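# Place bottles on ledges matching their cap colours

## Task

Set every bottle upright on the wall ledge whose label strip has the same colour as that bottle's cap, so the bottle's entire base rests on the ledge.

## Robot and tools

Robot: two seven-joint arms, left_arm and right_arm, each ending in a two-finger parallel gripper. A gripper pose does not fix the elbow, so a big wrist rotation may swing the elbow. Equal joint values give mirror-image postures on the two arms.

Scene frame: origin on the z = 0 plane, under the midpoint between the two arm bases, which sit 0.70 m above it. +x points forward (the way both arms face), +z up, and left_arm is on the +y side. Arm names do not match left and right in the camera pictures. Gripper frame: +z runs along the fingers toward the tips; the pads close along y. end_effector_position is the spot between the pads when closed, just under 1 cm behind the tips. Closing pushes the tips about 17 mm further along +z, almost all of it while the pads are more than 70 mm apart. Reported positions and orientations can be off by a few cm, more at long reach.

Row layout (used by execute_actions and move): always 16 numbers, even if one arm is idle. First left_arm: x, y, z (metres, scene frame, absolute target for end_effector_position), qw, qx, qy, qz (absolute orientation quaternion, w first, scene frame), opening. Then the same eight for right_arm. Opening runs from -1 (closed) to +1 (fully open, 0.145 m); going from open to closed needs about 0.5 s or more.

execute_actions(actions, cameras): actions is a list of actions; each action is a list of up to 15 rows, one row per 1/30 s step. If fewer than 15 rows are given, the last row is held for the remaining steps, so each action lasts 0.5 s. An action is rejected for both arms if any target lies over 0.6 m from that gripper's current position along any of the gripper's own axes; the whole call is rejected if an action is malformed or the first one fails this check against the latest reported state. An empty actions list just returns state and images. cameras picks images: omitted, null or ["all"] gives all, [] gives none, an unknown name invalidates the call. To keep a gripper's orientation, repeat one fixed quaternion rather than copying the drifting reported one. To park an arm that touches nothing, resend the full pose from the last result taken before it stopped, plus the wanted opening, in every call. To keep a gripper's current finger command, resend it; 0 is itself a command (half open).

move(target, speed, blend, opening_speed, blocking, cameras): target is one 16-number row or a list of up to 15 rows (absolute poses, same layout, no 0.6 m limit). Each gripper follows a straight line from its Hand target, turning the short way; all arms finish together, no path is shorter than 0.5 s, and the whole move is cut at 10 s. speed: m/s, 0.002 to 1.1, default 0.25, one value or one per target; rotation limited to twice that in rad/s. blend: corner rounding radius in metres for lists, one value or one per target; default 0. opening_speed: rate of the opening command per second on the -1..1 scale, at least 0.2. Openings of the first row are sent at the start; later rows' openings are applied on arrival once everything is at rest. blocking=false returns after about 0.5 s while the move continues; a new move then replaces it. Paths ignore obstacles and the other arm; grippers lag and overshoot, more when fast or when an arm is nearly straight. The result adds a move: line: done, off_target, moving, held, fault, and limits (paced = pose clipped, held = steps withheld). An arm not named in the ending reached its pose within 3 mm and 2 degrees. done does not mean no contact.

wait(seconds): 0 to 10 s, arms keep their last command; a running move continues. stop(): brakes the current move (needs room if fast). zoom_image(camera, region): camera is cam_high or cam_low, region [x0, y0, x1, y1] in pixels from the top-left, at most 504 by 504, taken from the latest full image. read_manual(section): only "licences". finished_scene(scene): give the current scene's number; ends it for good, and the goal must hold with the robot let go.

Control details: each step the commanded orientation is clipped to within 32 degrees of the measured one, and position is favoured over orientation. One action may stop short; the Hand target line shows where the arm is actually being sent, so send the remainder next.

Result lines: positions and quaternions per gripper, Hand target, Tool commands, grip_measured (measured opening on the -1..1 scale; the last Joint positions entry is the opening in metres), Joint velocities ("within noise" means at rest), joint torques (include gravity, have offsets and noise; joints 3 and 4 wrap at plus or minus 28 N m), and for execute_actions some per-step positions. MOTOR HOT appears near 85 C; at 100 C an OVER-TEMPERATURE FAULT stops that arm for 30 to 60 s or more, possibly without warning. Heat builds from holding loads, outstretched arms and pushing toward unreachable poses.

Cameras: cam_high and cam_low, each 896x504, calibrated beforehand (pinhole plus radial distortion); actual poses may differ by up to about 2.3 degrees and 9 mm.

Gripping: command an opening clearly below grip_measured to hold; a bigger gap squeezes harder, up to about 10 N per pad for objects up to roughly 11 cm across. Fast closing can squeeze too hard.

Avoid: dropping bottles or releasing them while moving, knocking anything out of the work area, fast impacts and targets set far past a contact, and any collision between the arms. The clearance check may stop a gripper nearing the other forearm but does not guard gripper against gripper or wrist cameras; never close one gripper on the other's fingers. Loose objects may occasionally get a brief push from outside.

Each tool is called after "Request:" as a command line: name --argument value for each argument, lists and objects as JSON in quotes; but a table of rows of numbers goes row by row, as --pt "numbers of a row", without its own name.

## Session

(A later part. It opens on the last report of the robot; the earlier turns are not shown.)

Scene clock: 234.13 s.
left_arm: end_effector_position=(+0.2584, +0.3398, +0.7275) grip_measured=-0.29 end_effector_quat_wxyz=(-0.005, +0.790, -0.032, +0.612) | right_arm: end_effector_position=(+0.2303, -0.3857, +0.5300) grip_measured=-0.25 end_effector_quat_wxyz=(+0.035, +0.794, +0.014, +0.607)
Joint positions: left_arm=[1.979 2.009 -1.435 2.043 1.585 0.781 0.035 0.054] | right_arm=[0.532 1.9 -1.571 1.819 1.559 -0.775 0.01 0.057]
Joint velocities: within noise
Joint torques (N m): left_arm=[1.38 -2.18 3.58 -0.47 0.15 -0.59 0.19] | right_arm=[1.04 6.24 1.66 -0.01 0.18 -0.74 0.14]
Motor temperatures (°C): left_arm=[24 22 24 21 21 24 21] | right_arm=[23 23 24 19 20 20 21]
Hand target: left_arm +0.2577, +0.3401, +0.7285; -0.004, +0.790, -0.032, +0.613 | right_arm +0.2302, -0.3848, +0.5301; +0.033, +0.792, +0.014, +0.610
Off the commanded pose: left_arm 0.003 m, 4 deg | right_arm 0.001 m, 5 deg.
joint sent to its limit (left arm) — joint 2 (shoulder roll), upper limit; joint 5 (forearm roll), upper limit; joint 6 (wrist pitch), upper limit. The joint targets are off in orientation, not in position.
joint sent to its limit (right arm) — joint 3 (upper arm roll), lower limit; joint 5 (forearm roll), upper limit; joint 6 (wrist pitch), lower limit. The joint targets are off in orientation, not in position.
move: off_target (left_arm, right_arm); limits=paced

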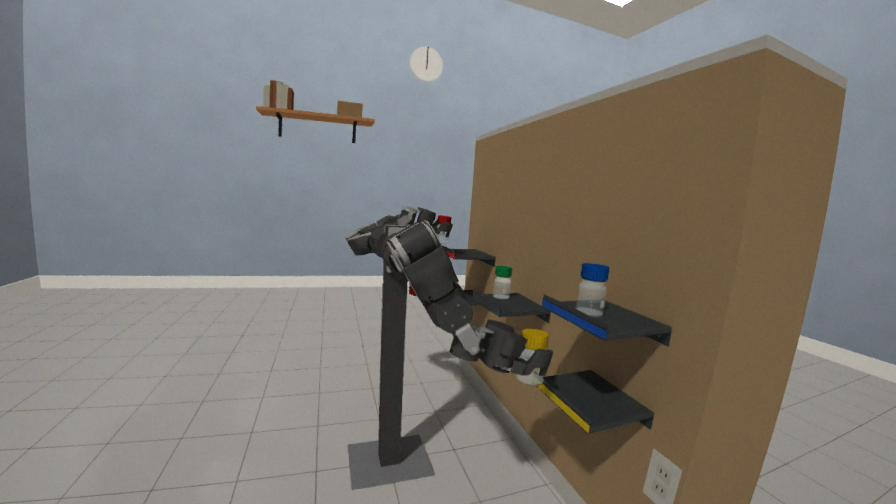

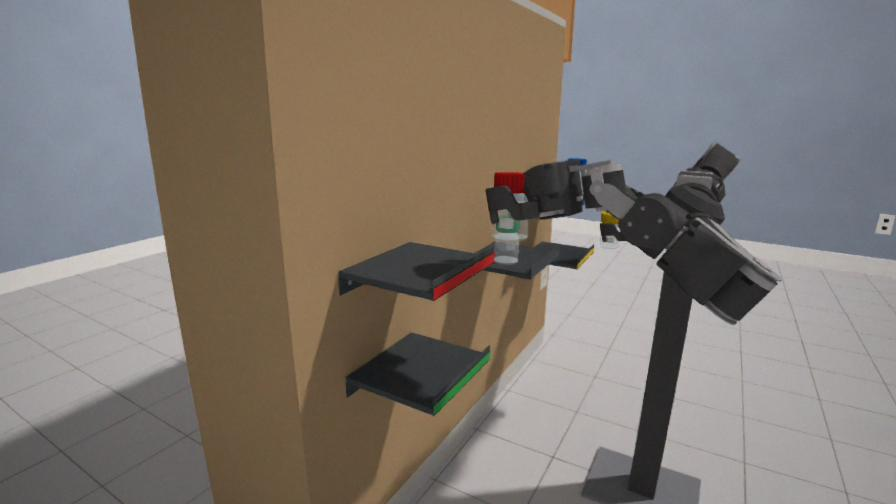

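Request:
move --pt "0.27 0.345 0.73 0 0.777 0 0.629 -0.6 0.235 -0.39 0.539 0 0.777 0 0.629 -0.6" --pt "0.385 0.37 0.728 0 0.777 0 0.629 -0.6 0.38 -0.39 0.537 0 0.777 0 0.629 -0.6" --pt "0.385 0.37 0.69 0 0.777 0 0.629 -0.6 0.38 -0.39 0.493 0 0.777 0 0.629 -0.6" --speed '[0.1,0.2,0.1]'

Request:
zoom_image --camera "cam_low" --region '[380, 160, 600, 300]'

Request:
zoom_image --camera "cam_high" --region '[480, 270, 680, 430]'

Scene clock: 252.60 s.
left_arm: end_effector_position=(+0.3850, +0.3703, +0.6891) grip_measured=-0.29 end_effector_quat_wxyz=(-0.001, +0.780, +0.001, +0.626) | right_arm: end_effector_position=(+0.3783, -0.3898, +0.4879) grip_measured=-0.25 end_effector_quat_wxyz=(+0.001, +0.783, -0.001, +0.621)
Joint positions: left_arm=[1.685 1.518 -1.562 1.534 1.577 0.34 -0.019 0.054] | right_arm=[0.762 1.27 -1.365 1.157 1.559 -0.387 0.127 0.057]
Joint velocities: within noise
Joint torques (N m): left_arm=[5.55 -0.46 3.52 0.46 0.08 -0.95 0.18] | right_arm=[5.02 6.32 4.83 0.35 0.21 -0.78 0.16]
Motor temperatures (°C): left_arm=[23 22 25 21 21 24 21] | right_arm=[22 24 23 19 20 21 21]
Hand target: left_arm +0.3850, +0.3700, +0.6900; +0.000, +0.777, +0.000, +0.629 | right_arm +0.3799, -0.3900, +0.4929; +0.000, +0.777, +0.000, +0.629
Off the commanded pose: left_arm 0.001 m, 0 deg | right_arm 0.005 m, 1 deg.
joint sent to its limit (right arm) — joint 5 (forearm roll), upper limit. The joint targets still meet the commanded pose.
move: off_target (right_arm)

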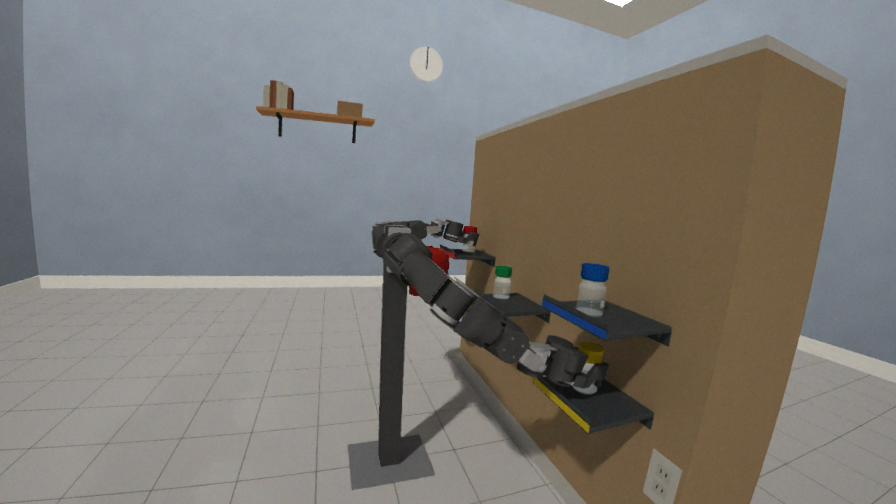

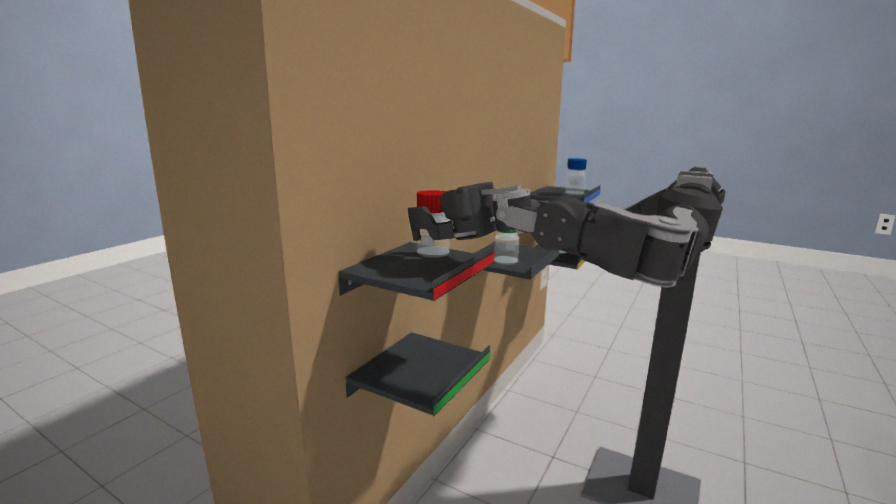

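Scaled by 2.291 from the camera's 896x504 image, which has a finer 1280x720 frame.

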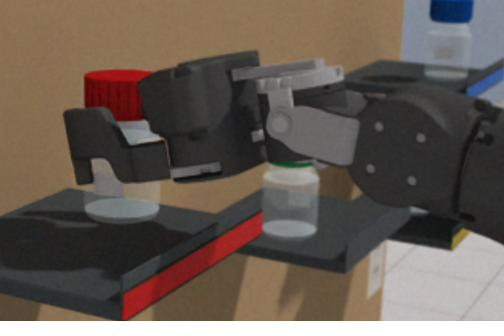

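Scaled by 2.520 from the camera's 896x504 image, which has a finer 1280x720 frame.

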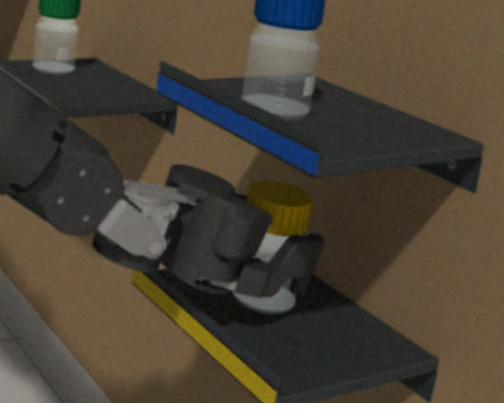

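Lower both to contact.

Request:
move --pt "0.385 0.37 0.672 0 0.777 0 0.629 -0.6 0.38 -0.39 0.475 0 0.777 0 0.629 -0.6" --speed 0.05

Request:
zoom_image --camera "cam_high" --region '[480, 270, 680, 430]'

Scene clock: 260.60 s.
left_arm: end_effector_position=(+0.3859, +0.3707, +0.6806) grip_measured=-0.29 end_effector_quat_wxyz=(+0.000, +0.767, +0.002, +0.642) | right_arm: end_effector_position=(+0.3811, -0.3930, +0.4810) grip_measured=-0.25 end_effector_quat_wxyz=(+0.005, +0.771, -0.001, +0.637)
Joint positions: left_arm=[1.618 1.526 -1.56 1.541 1.577 0.235 -0.019 0.054] | right_arm=[0.728 1.22 -1.349 1.082 1.559 -0.453 0.15 0.057]
Joint velocities: within noise
Joint torques (N m): left_arm=[3.23 -0.12 2.78 0.51 0.07 -0.12 0.18] | right_arm=[3.07 4.47 3.43 0.32 0.22 0.01 0.17]
Motor temperatures (°C): left_arm=[24 21 25 21 21 25 21] | right_arm=[22 24 24 19 20 21 21]
Hand target: left_arm +0.3849, +0.3700, +0.6721; +0.000, +0.777, +0.000, +0.629 | right_arm +0.3799, -0.3899, +0.4750; +0.000, +0.777, +0.000, +0.629
Off the commanded pose: left_arm 0.009 m, 2 deg | right_arm 0.007 m, 1 deg.
joint sent to its limit (right arm) — joint 5 (forearm roll), upper limit. The joint targets still meet the commanded pose.
move: off_target (left_arm, right_arm)

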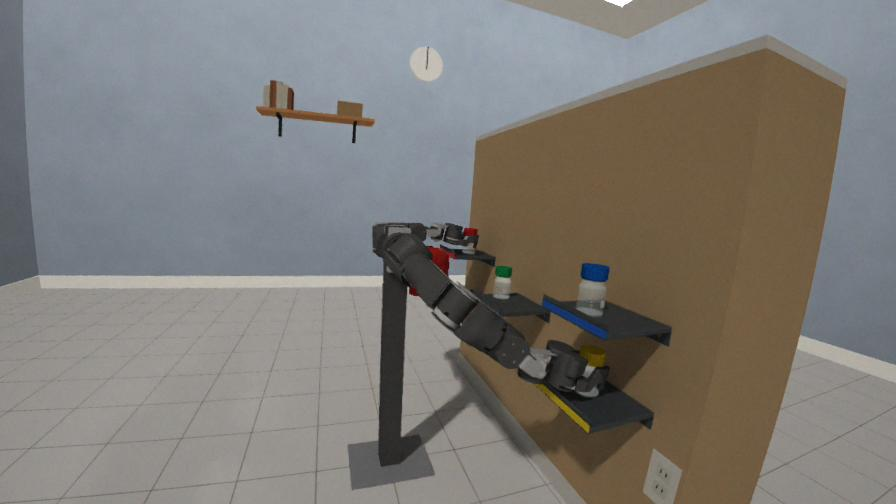

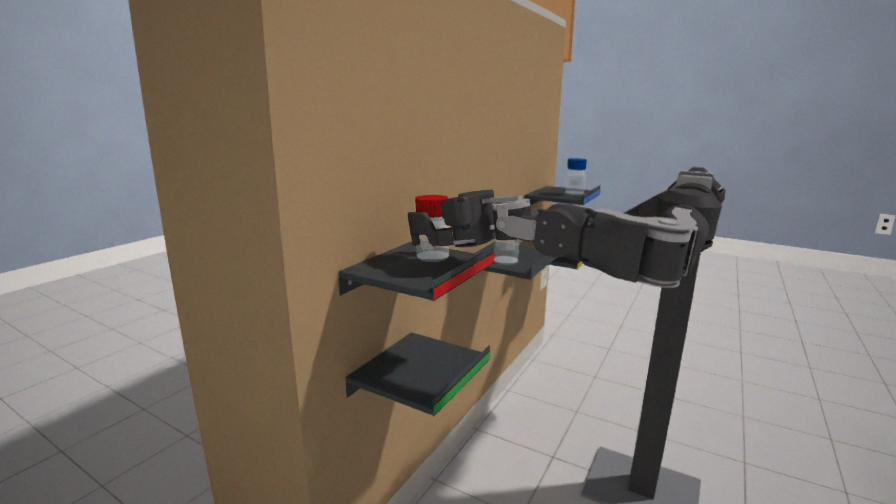

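Scaled by 2.520 from the camera's 896x504 image, which has a finer 1280x720 frame.

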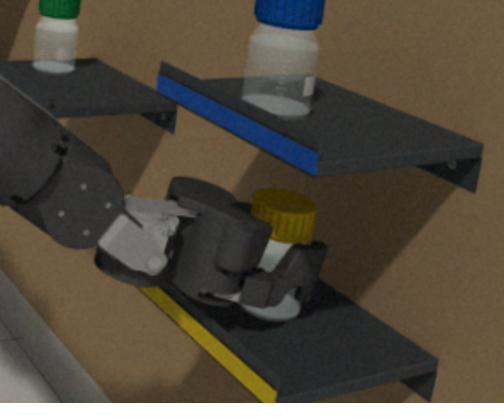

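Request:
move --pt "0.386 0.3705 0.679 0 0.777 0 0.629 0.25 0.381 -0.392 0.48 0 0.777 0 0.629 0.25" --pt "0.27 0.35 0.69 0 0.777 0 0.629 0.25 0.25 -0.38 0.50 0 0.777 0 0.629 0.25" --pt "0.27 0.2 0.68 0 0.777 0 0.629 0.25 0.235 -0.37 0.50 0 0.777 0 0.629 0.25" --pt "0.295 0.05 0.60 0.0439 0.7751 -0.0542 0.6275 0.25 0.235 -0.37 0.50 0 0.777 0 0.629 0.25" --pt "0.383 0.043 0.583 0.0439 0.7751 -0.0542 0.6275 0.25 0.235 -0.37 0.50 0 0.777 0 0.629 0.25" --pt "0.383 0.043 0.583 0.0439 0.7751 -0.0542 0.6275 -0.6 0.235 -0.37 0.50 0 0.777 0 0.629 0.25" --speed '[0.1,0.15,0.25,0.25,0.15,0.1]' --opening_speed 1

Request:
zoom_image --camera "cam_low" --region '[400, 180, 640, 350]'

Request:
zoom_image --camera "cam_high" --region '[440, 220, 660, 430]'

Scene clock: 281.27 s.
left_arm: end_effector_position=(+0.3831, +0.0442, +0.5822) grip_measured=-0.26 end_effector_quat_wxyz=(+0.041, +0.776, -0.054, +0.627) | right_arm: end_effector_position=(+0.2366, -0.3692, +0.5012) grip_measured=+0.25 end_effector_quat_wxyz=(+0.004, +0.802, +0.004, +0.597)
Joint positions: left_arm=[1.197 0.581 -1.534 1.894 1.414 0.024 -1.18 0.056] | right_arm=[0.496 1.786 -1.571 1.783 1.559 -0.784 -0.008 0.094]
Joint velocities: within noise
Joint torques (N m): left_arm=[8.58 -0.01 3.44 2.14 -0.33 -0.37 0.19] | right_arm=[0.91 7.24 1.69 0.39 0.13 -0.45 -0.05]
Motor temperatures (°C): left_arm=[24 21 25 21 21 24 21] | right_arm=[22 24 23 19 20 20 21]
Hand target: left_arm +0.3829, +0.0429, +0.5830; +0.044, +0.775, -0.054, +0.628 | right_arm +0.2353, -0.3700, +0.5003; +0.005, +0.803, +0.002, +0.595
Off the commanded pose: left_arm 0.001 m, 0 deg | right_arm 0.002 m, 5 deg.
joint sent to its limit (right arm) — joint 3 (upper arm roll), lower limit; joint 5 (forearm roll), upper limit; joint 6 (wrist pitch), lower limit. The joint targets are off in orientation, not in position.
move: off_target (right_arm)

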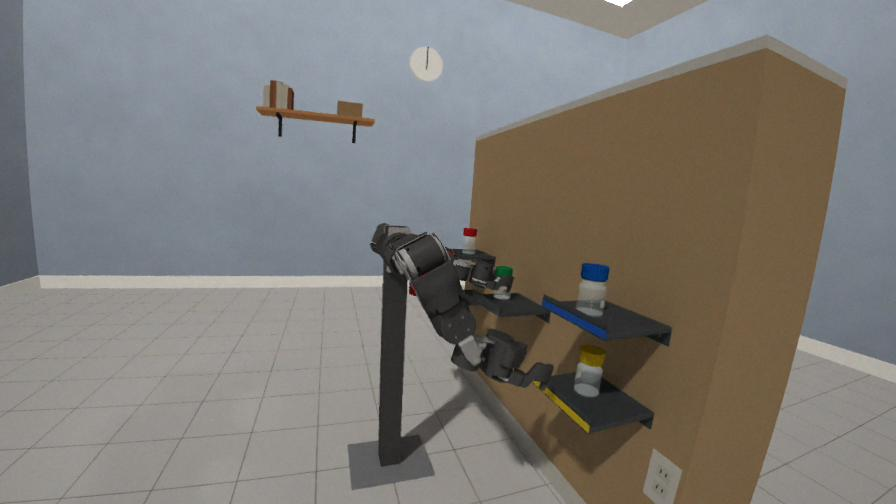

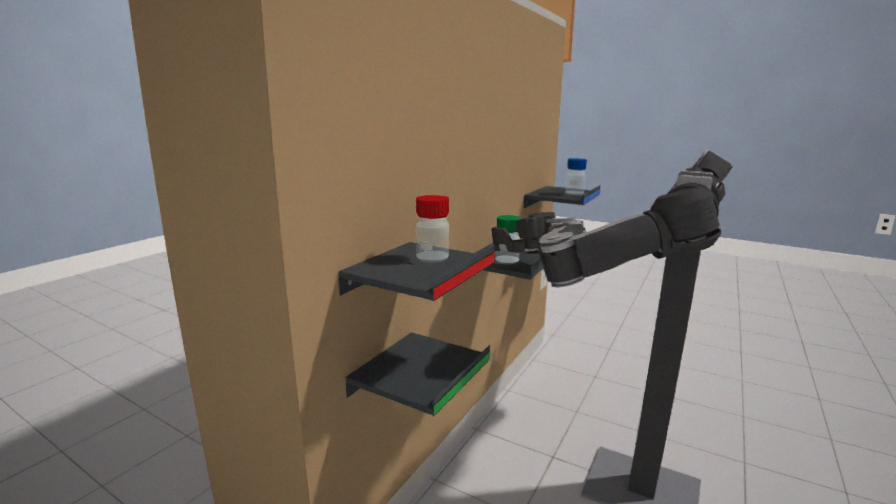

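Scaled by 2.100 from the camera's 896x504 image, which has a finer 1280x720 frame.

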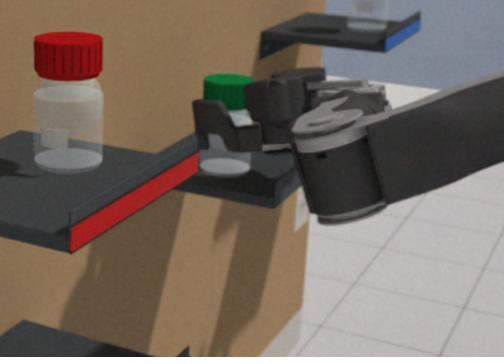

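Scaled by 2.291 from the camera's 896x504 image, which has a finer 1280x720 frame.

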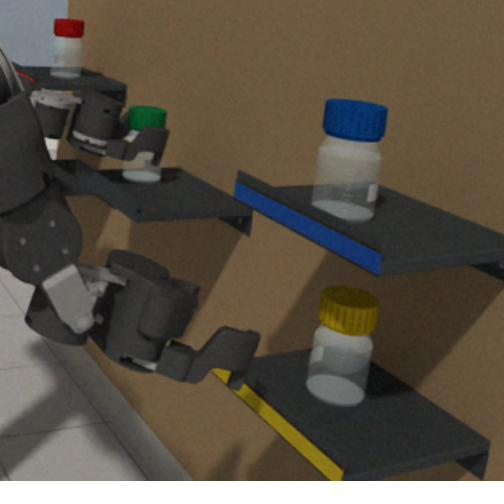

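Request:
move --pt "0.383 0.043 0.635 0.0439 0.7751 -0.0542 0.6275 -0.6 0.235 -0.37 0.50 0 0.777 0 0.629 0.25" --pt "0.28 0.15 0.635 0 0.777 0 0.629 -0.6 0.235 -0.37 0.50 0 0.777 0 0.629 0.25" --pt "0.24 0.27 0.56 0 0.777 0 0.629 -0.6 0.235 -0.37 0.50 0 0.777 0 0.629 0.25" --pt "0.235 0.365 0.54 0 0.777 0 0.629 -0.6 0.235 -0.37 0.50 0 0.777 0 0.629 0.25" --pt "0.385 0.37 0.538 0 0.777 0 0.629 -0.6 0.235 -0.37 0.50 0 0.777 0 0.629 0.25" --pt "0.385 0.37 0.50 0 0.777 0 0.629 -0.6 0.235 -0.37 0.50 0 0.777 0 0.629 0.25" --speed '[0.2,0.22,0.22,0.2,0.18,0.1]' --blend '[0,0.02,0.02,0,0,0]'

Request:
zoom_image --camera "cam_low" --region '[340, 240, 560, 420]'

Scene clock: 299.57 s.
left_arm: end_effector_position=(+0.3837, +0.3717, +0.4976) grip_measured=-0.26 end_effector_quat_wxyz=(-0.003, +0.781, +0.002, +0.624) | right_arm: end_effector_position=(+0.2366, -0.3692, +0.5012) grip_measured=+0.25 end_effector_quat_wxyz=(+0.004, +0.802, +0.004, +0.597)
Joint positions: left_arm=[0.743 1.279 -1.298 1.26 1.503 -0.346 0.024 0.056] | right_arm=[0.496 1.786 -1.571 1.783 1.559 -0.784 -0.008 0.094]
Joint velocities: within noise
Joint torques (N m): left_arm=[6.5 5.21 3.32 0.66 0.11 -0.95 0.23] | right_arm=[1.15 7.27 1.8 0.47 0.14 -0.45 -0.05]
Motor temperatures (°C): left_arm=[25 21 26 21 22 24 21] | right_arm=[21 24 23 19 20 20 21]
Hand target: left_arm +0.3849, +0.3700, +0.5000; +0.000, +0.777, +0.000, +0.629 | right_arm +0.2353, -0.3700, +0.5003; +0.005, +0.803, +0.002, +0.595
Off the commanded pose: left_arm 0.003 m, 1 deg | right_arm 0.002 m, 5 deg.
joint sent to its limit (right arm) — joint 3 (upper arm roll), lower limit; joint 5 (forearm roll), upper limit; joint 6 (wrist pitch), lower limit. The joint targets are off in orientation, not in position.
move: off_target (right_arm)

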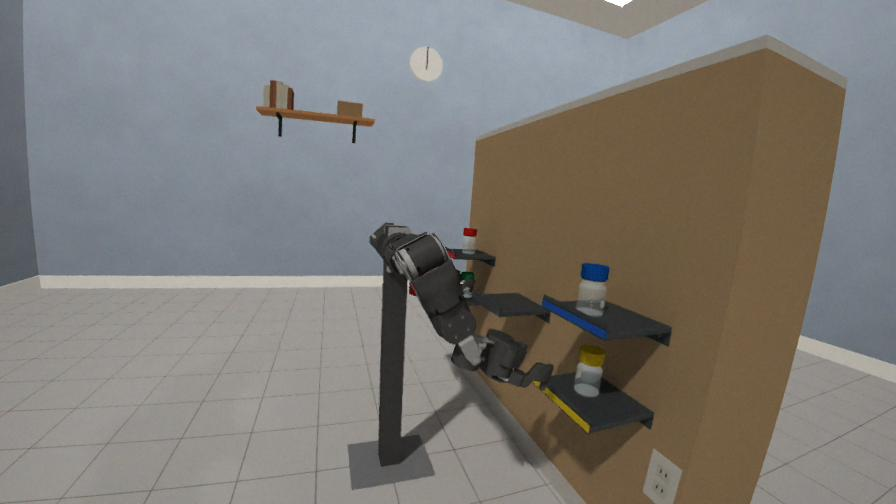

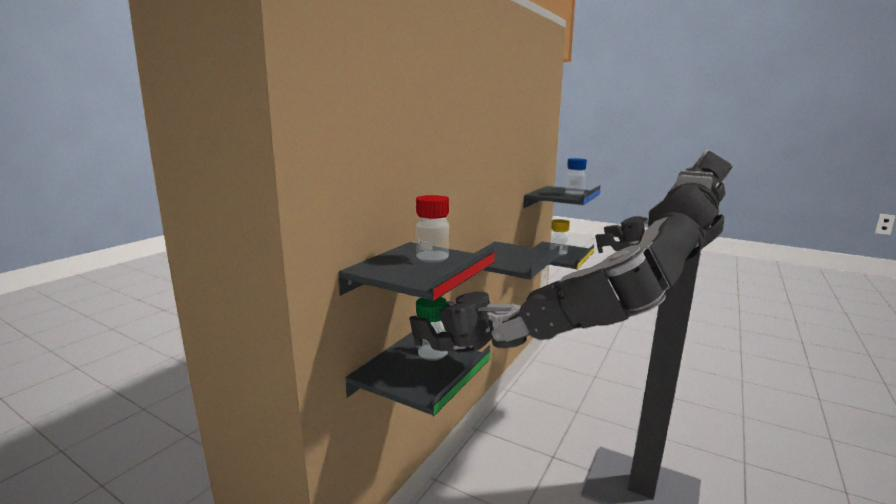

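Scaled by 2.291 from the camera's 896x504 image, which has a finer 1280x720 frame.

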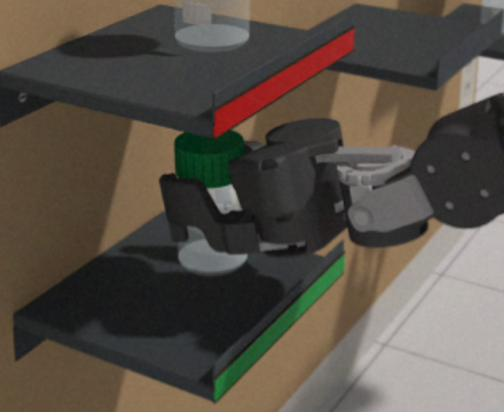

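Request:
move --pt "0.385 0.37 0.481 0 0.777 0 0.629 -0.6 0.235 -0.37 0.50 0 0.777 0 0.629 0.25" --speed 0.05 --cameras '["cam_low"]'

Scene clock: 307.03 s.
left_arm: end_effector_position=(+0.3873, +0.3735, +0.4912) grip_measured=-0.26 end_effector_quat_wxyz=(-0.005, +0.766, +0.002, +0.643) | right_arm: end_effector_position=(+0.2366, -0.3692, +0.5012) grip_measured=+0.25 end_effector_quat_wxyz=(+0.004, +0.802, +0.004, +0.597)
Joint positions: left_arm=[0.722 1.23 -1.302 1.19 1.502 -0.424 0.045 0.056] | right_arm=[0.496 1.786 -1.571 1.783 1.559 -0.784 -0.008 0.094]
Joint velocities: within noise
Joint torques (N m): left_arm=[4.55 4.15 1.1 0.23 0.19 -0.09 0.21] | right_arm=[1.02 7.16 1.7 0.55 0.13 -0.46 -0.01]
Motor temperatures (°C): left_arm=[25 22 26 21 22 25 21] | right_arm=[21 25 23 19 20 20 21]
Hand target: left_arm +0.3848, +0.3701, +0.4811; +0.000, +0.777, +0.000, +0.629 | right_arm +0.2353, -0.3700, +0.5003; +0.005, +0.803, +0.002, +0.595
Off the commanded pose: left_arm 0.011 m, 2 deg | right_arm 0.002 m, 5 deg.
joint sent to its limit (right arm) — joint 3 (upper arm roll), lower limit; joint 5 (forearm roll), upper limit; joint 6 (wrist pitch), lower limit. The joint targets are off in orientation, not in position.
move: off_target (left_arm, right_arm)
Images, in order (width x height): cam_low 896x504.

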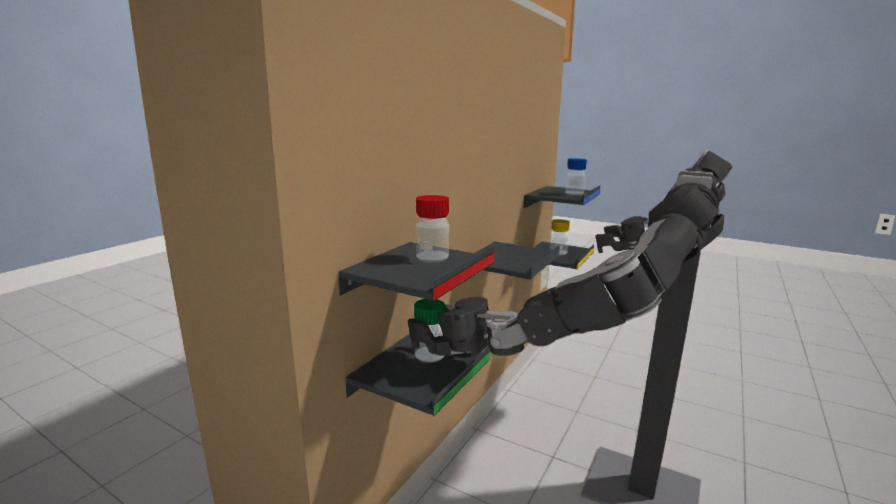

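Contact. Release and retreat.

Request:
move --pt "0.387 0.373 0.490 0 0.777 0 0.629 0.25 0.235 -0.37 0.50 0 0.777 0 0.629 0.25" --pt "0.25 0.36 0.51 0 0.777 0 0.629 0.25 0.235 -0.37 0.50 0 0.777 0 0.629 0.25" --speed '[0.1,0.15]' --opening_speed 1

Request:
zoom_image --camera "cam_low" --region '[340, 140, 620, 420]'

Scene clock: 316.40 s.
left_arm: end_effector_position=(+0.2503, +0.3610, +0.5117) grip_measured=+0.25 end_effector_quat_wxyz=(-0.002, +0.784, -0.001, +0.621) | right_arm: end_effector_position=(+0.2366, -0.3692, +0.5012) grip_measured=+0.25 end_effector_quat_wxyz=(+0.004, +0.802, +0.004, +0.597)
Joint positions: left_arm=[0.546 1.763 -1.564 1.803 1.527 -0.786 -0.061 0.094] | right_arm=[0.496 1.786 -1.571 1.783 1.559 -0.784 -0.008 0.094]
Joint velocities: within noise
Joint torques (N m): left_arm=[2.31 5.42 1.25 0.58 0.05 -0.69 0] | right_arm=[1.09 7.24 1.73 0.44 0.13 -0.44 -0.06]
Motor temperatures (°C): left_arm=[25 22 25 21 21 24 21] | right_arm=[21 25 23 19 20 20 21]
Hand target: left_arm +0.2502, +0.3600, +0.5101; +0.000, +0.784, +0.000, +0.621 | right_arm +0.2353, -0.3700, +0.5003; +0.005, +0.803, +0.002, +0.595
Off the commanded pose: left_arm 0.002 m, 1 deg | right_arm 0.002 m, 5 deg.
joint sent to its limit (left arm) — joint 3 (upper arm roll), lower limit; joint 6 (wrist pitch), lower limit. The joint targets still meet the commanded pose.
joint sent to its limit (right arm) — joint 3 (upper arm roll), lower limit; joint 5 (forearm roll), upper limit; joint 6 (wrist pitch), lower limit. The joint targets are off in orientation, not in position.
move: off_target (right_arm)

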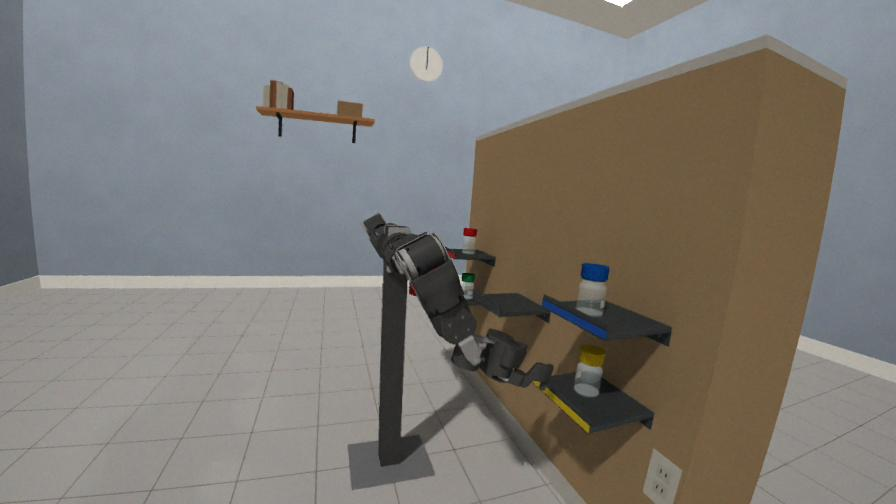

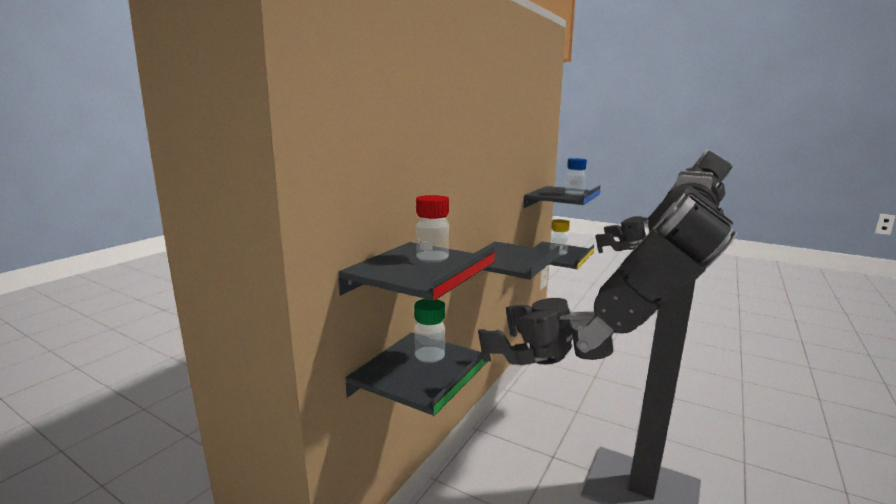

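Scaled by 1.800 from the camera's 896x504 image, which has a finer 1280x720 frame.

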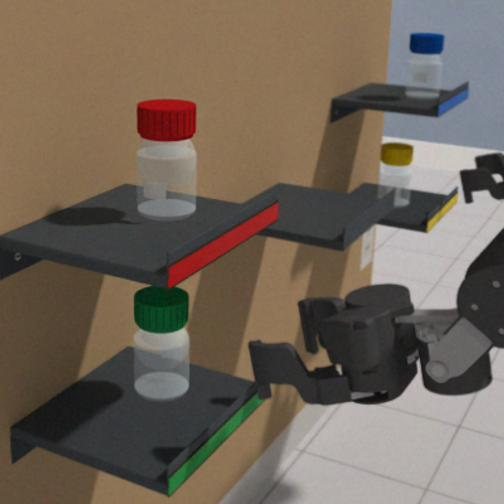

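All four bottles stand upright on their matching ledges.

Request:
finished_scene --scene 2

The scene is finished: the task was done.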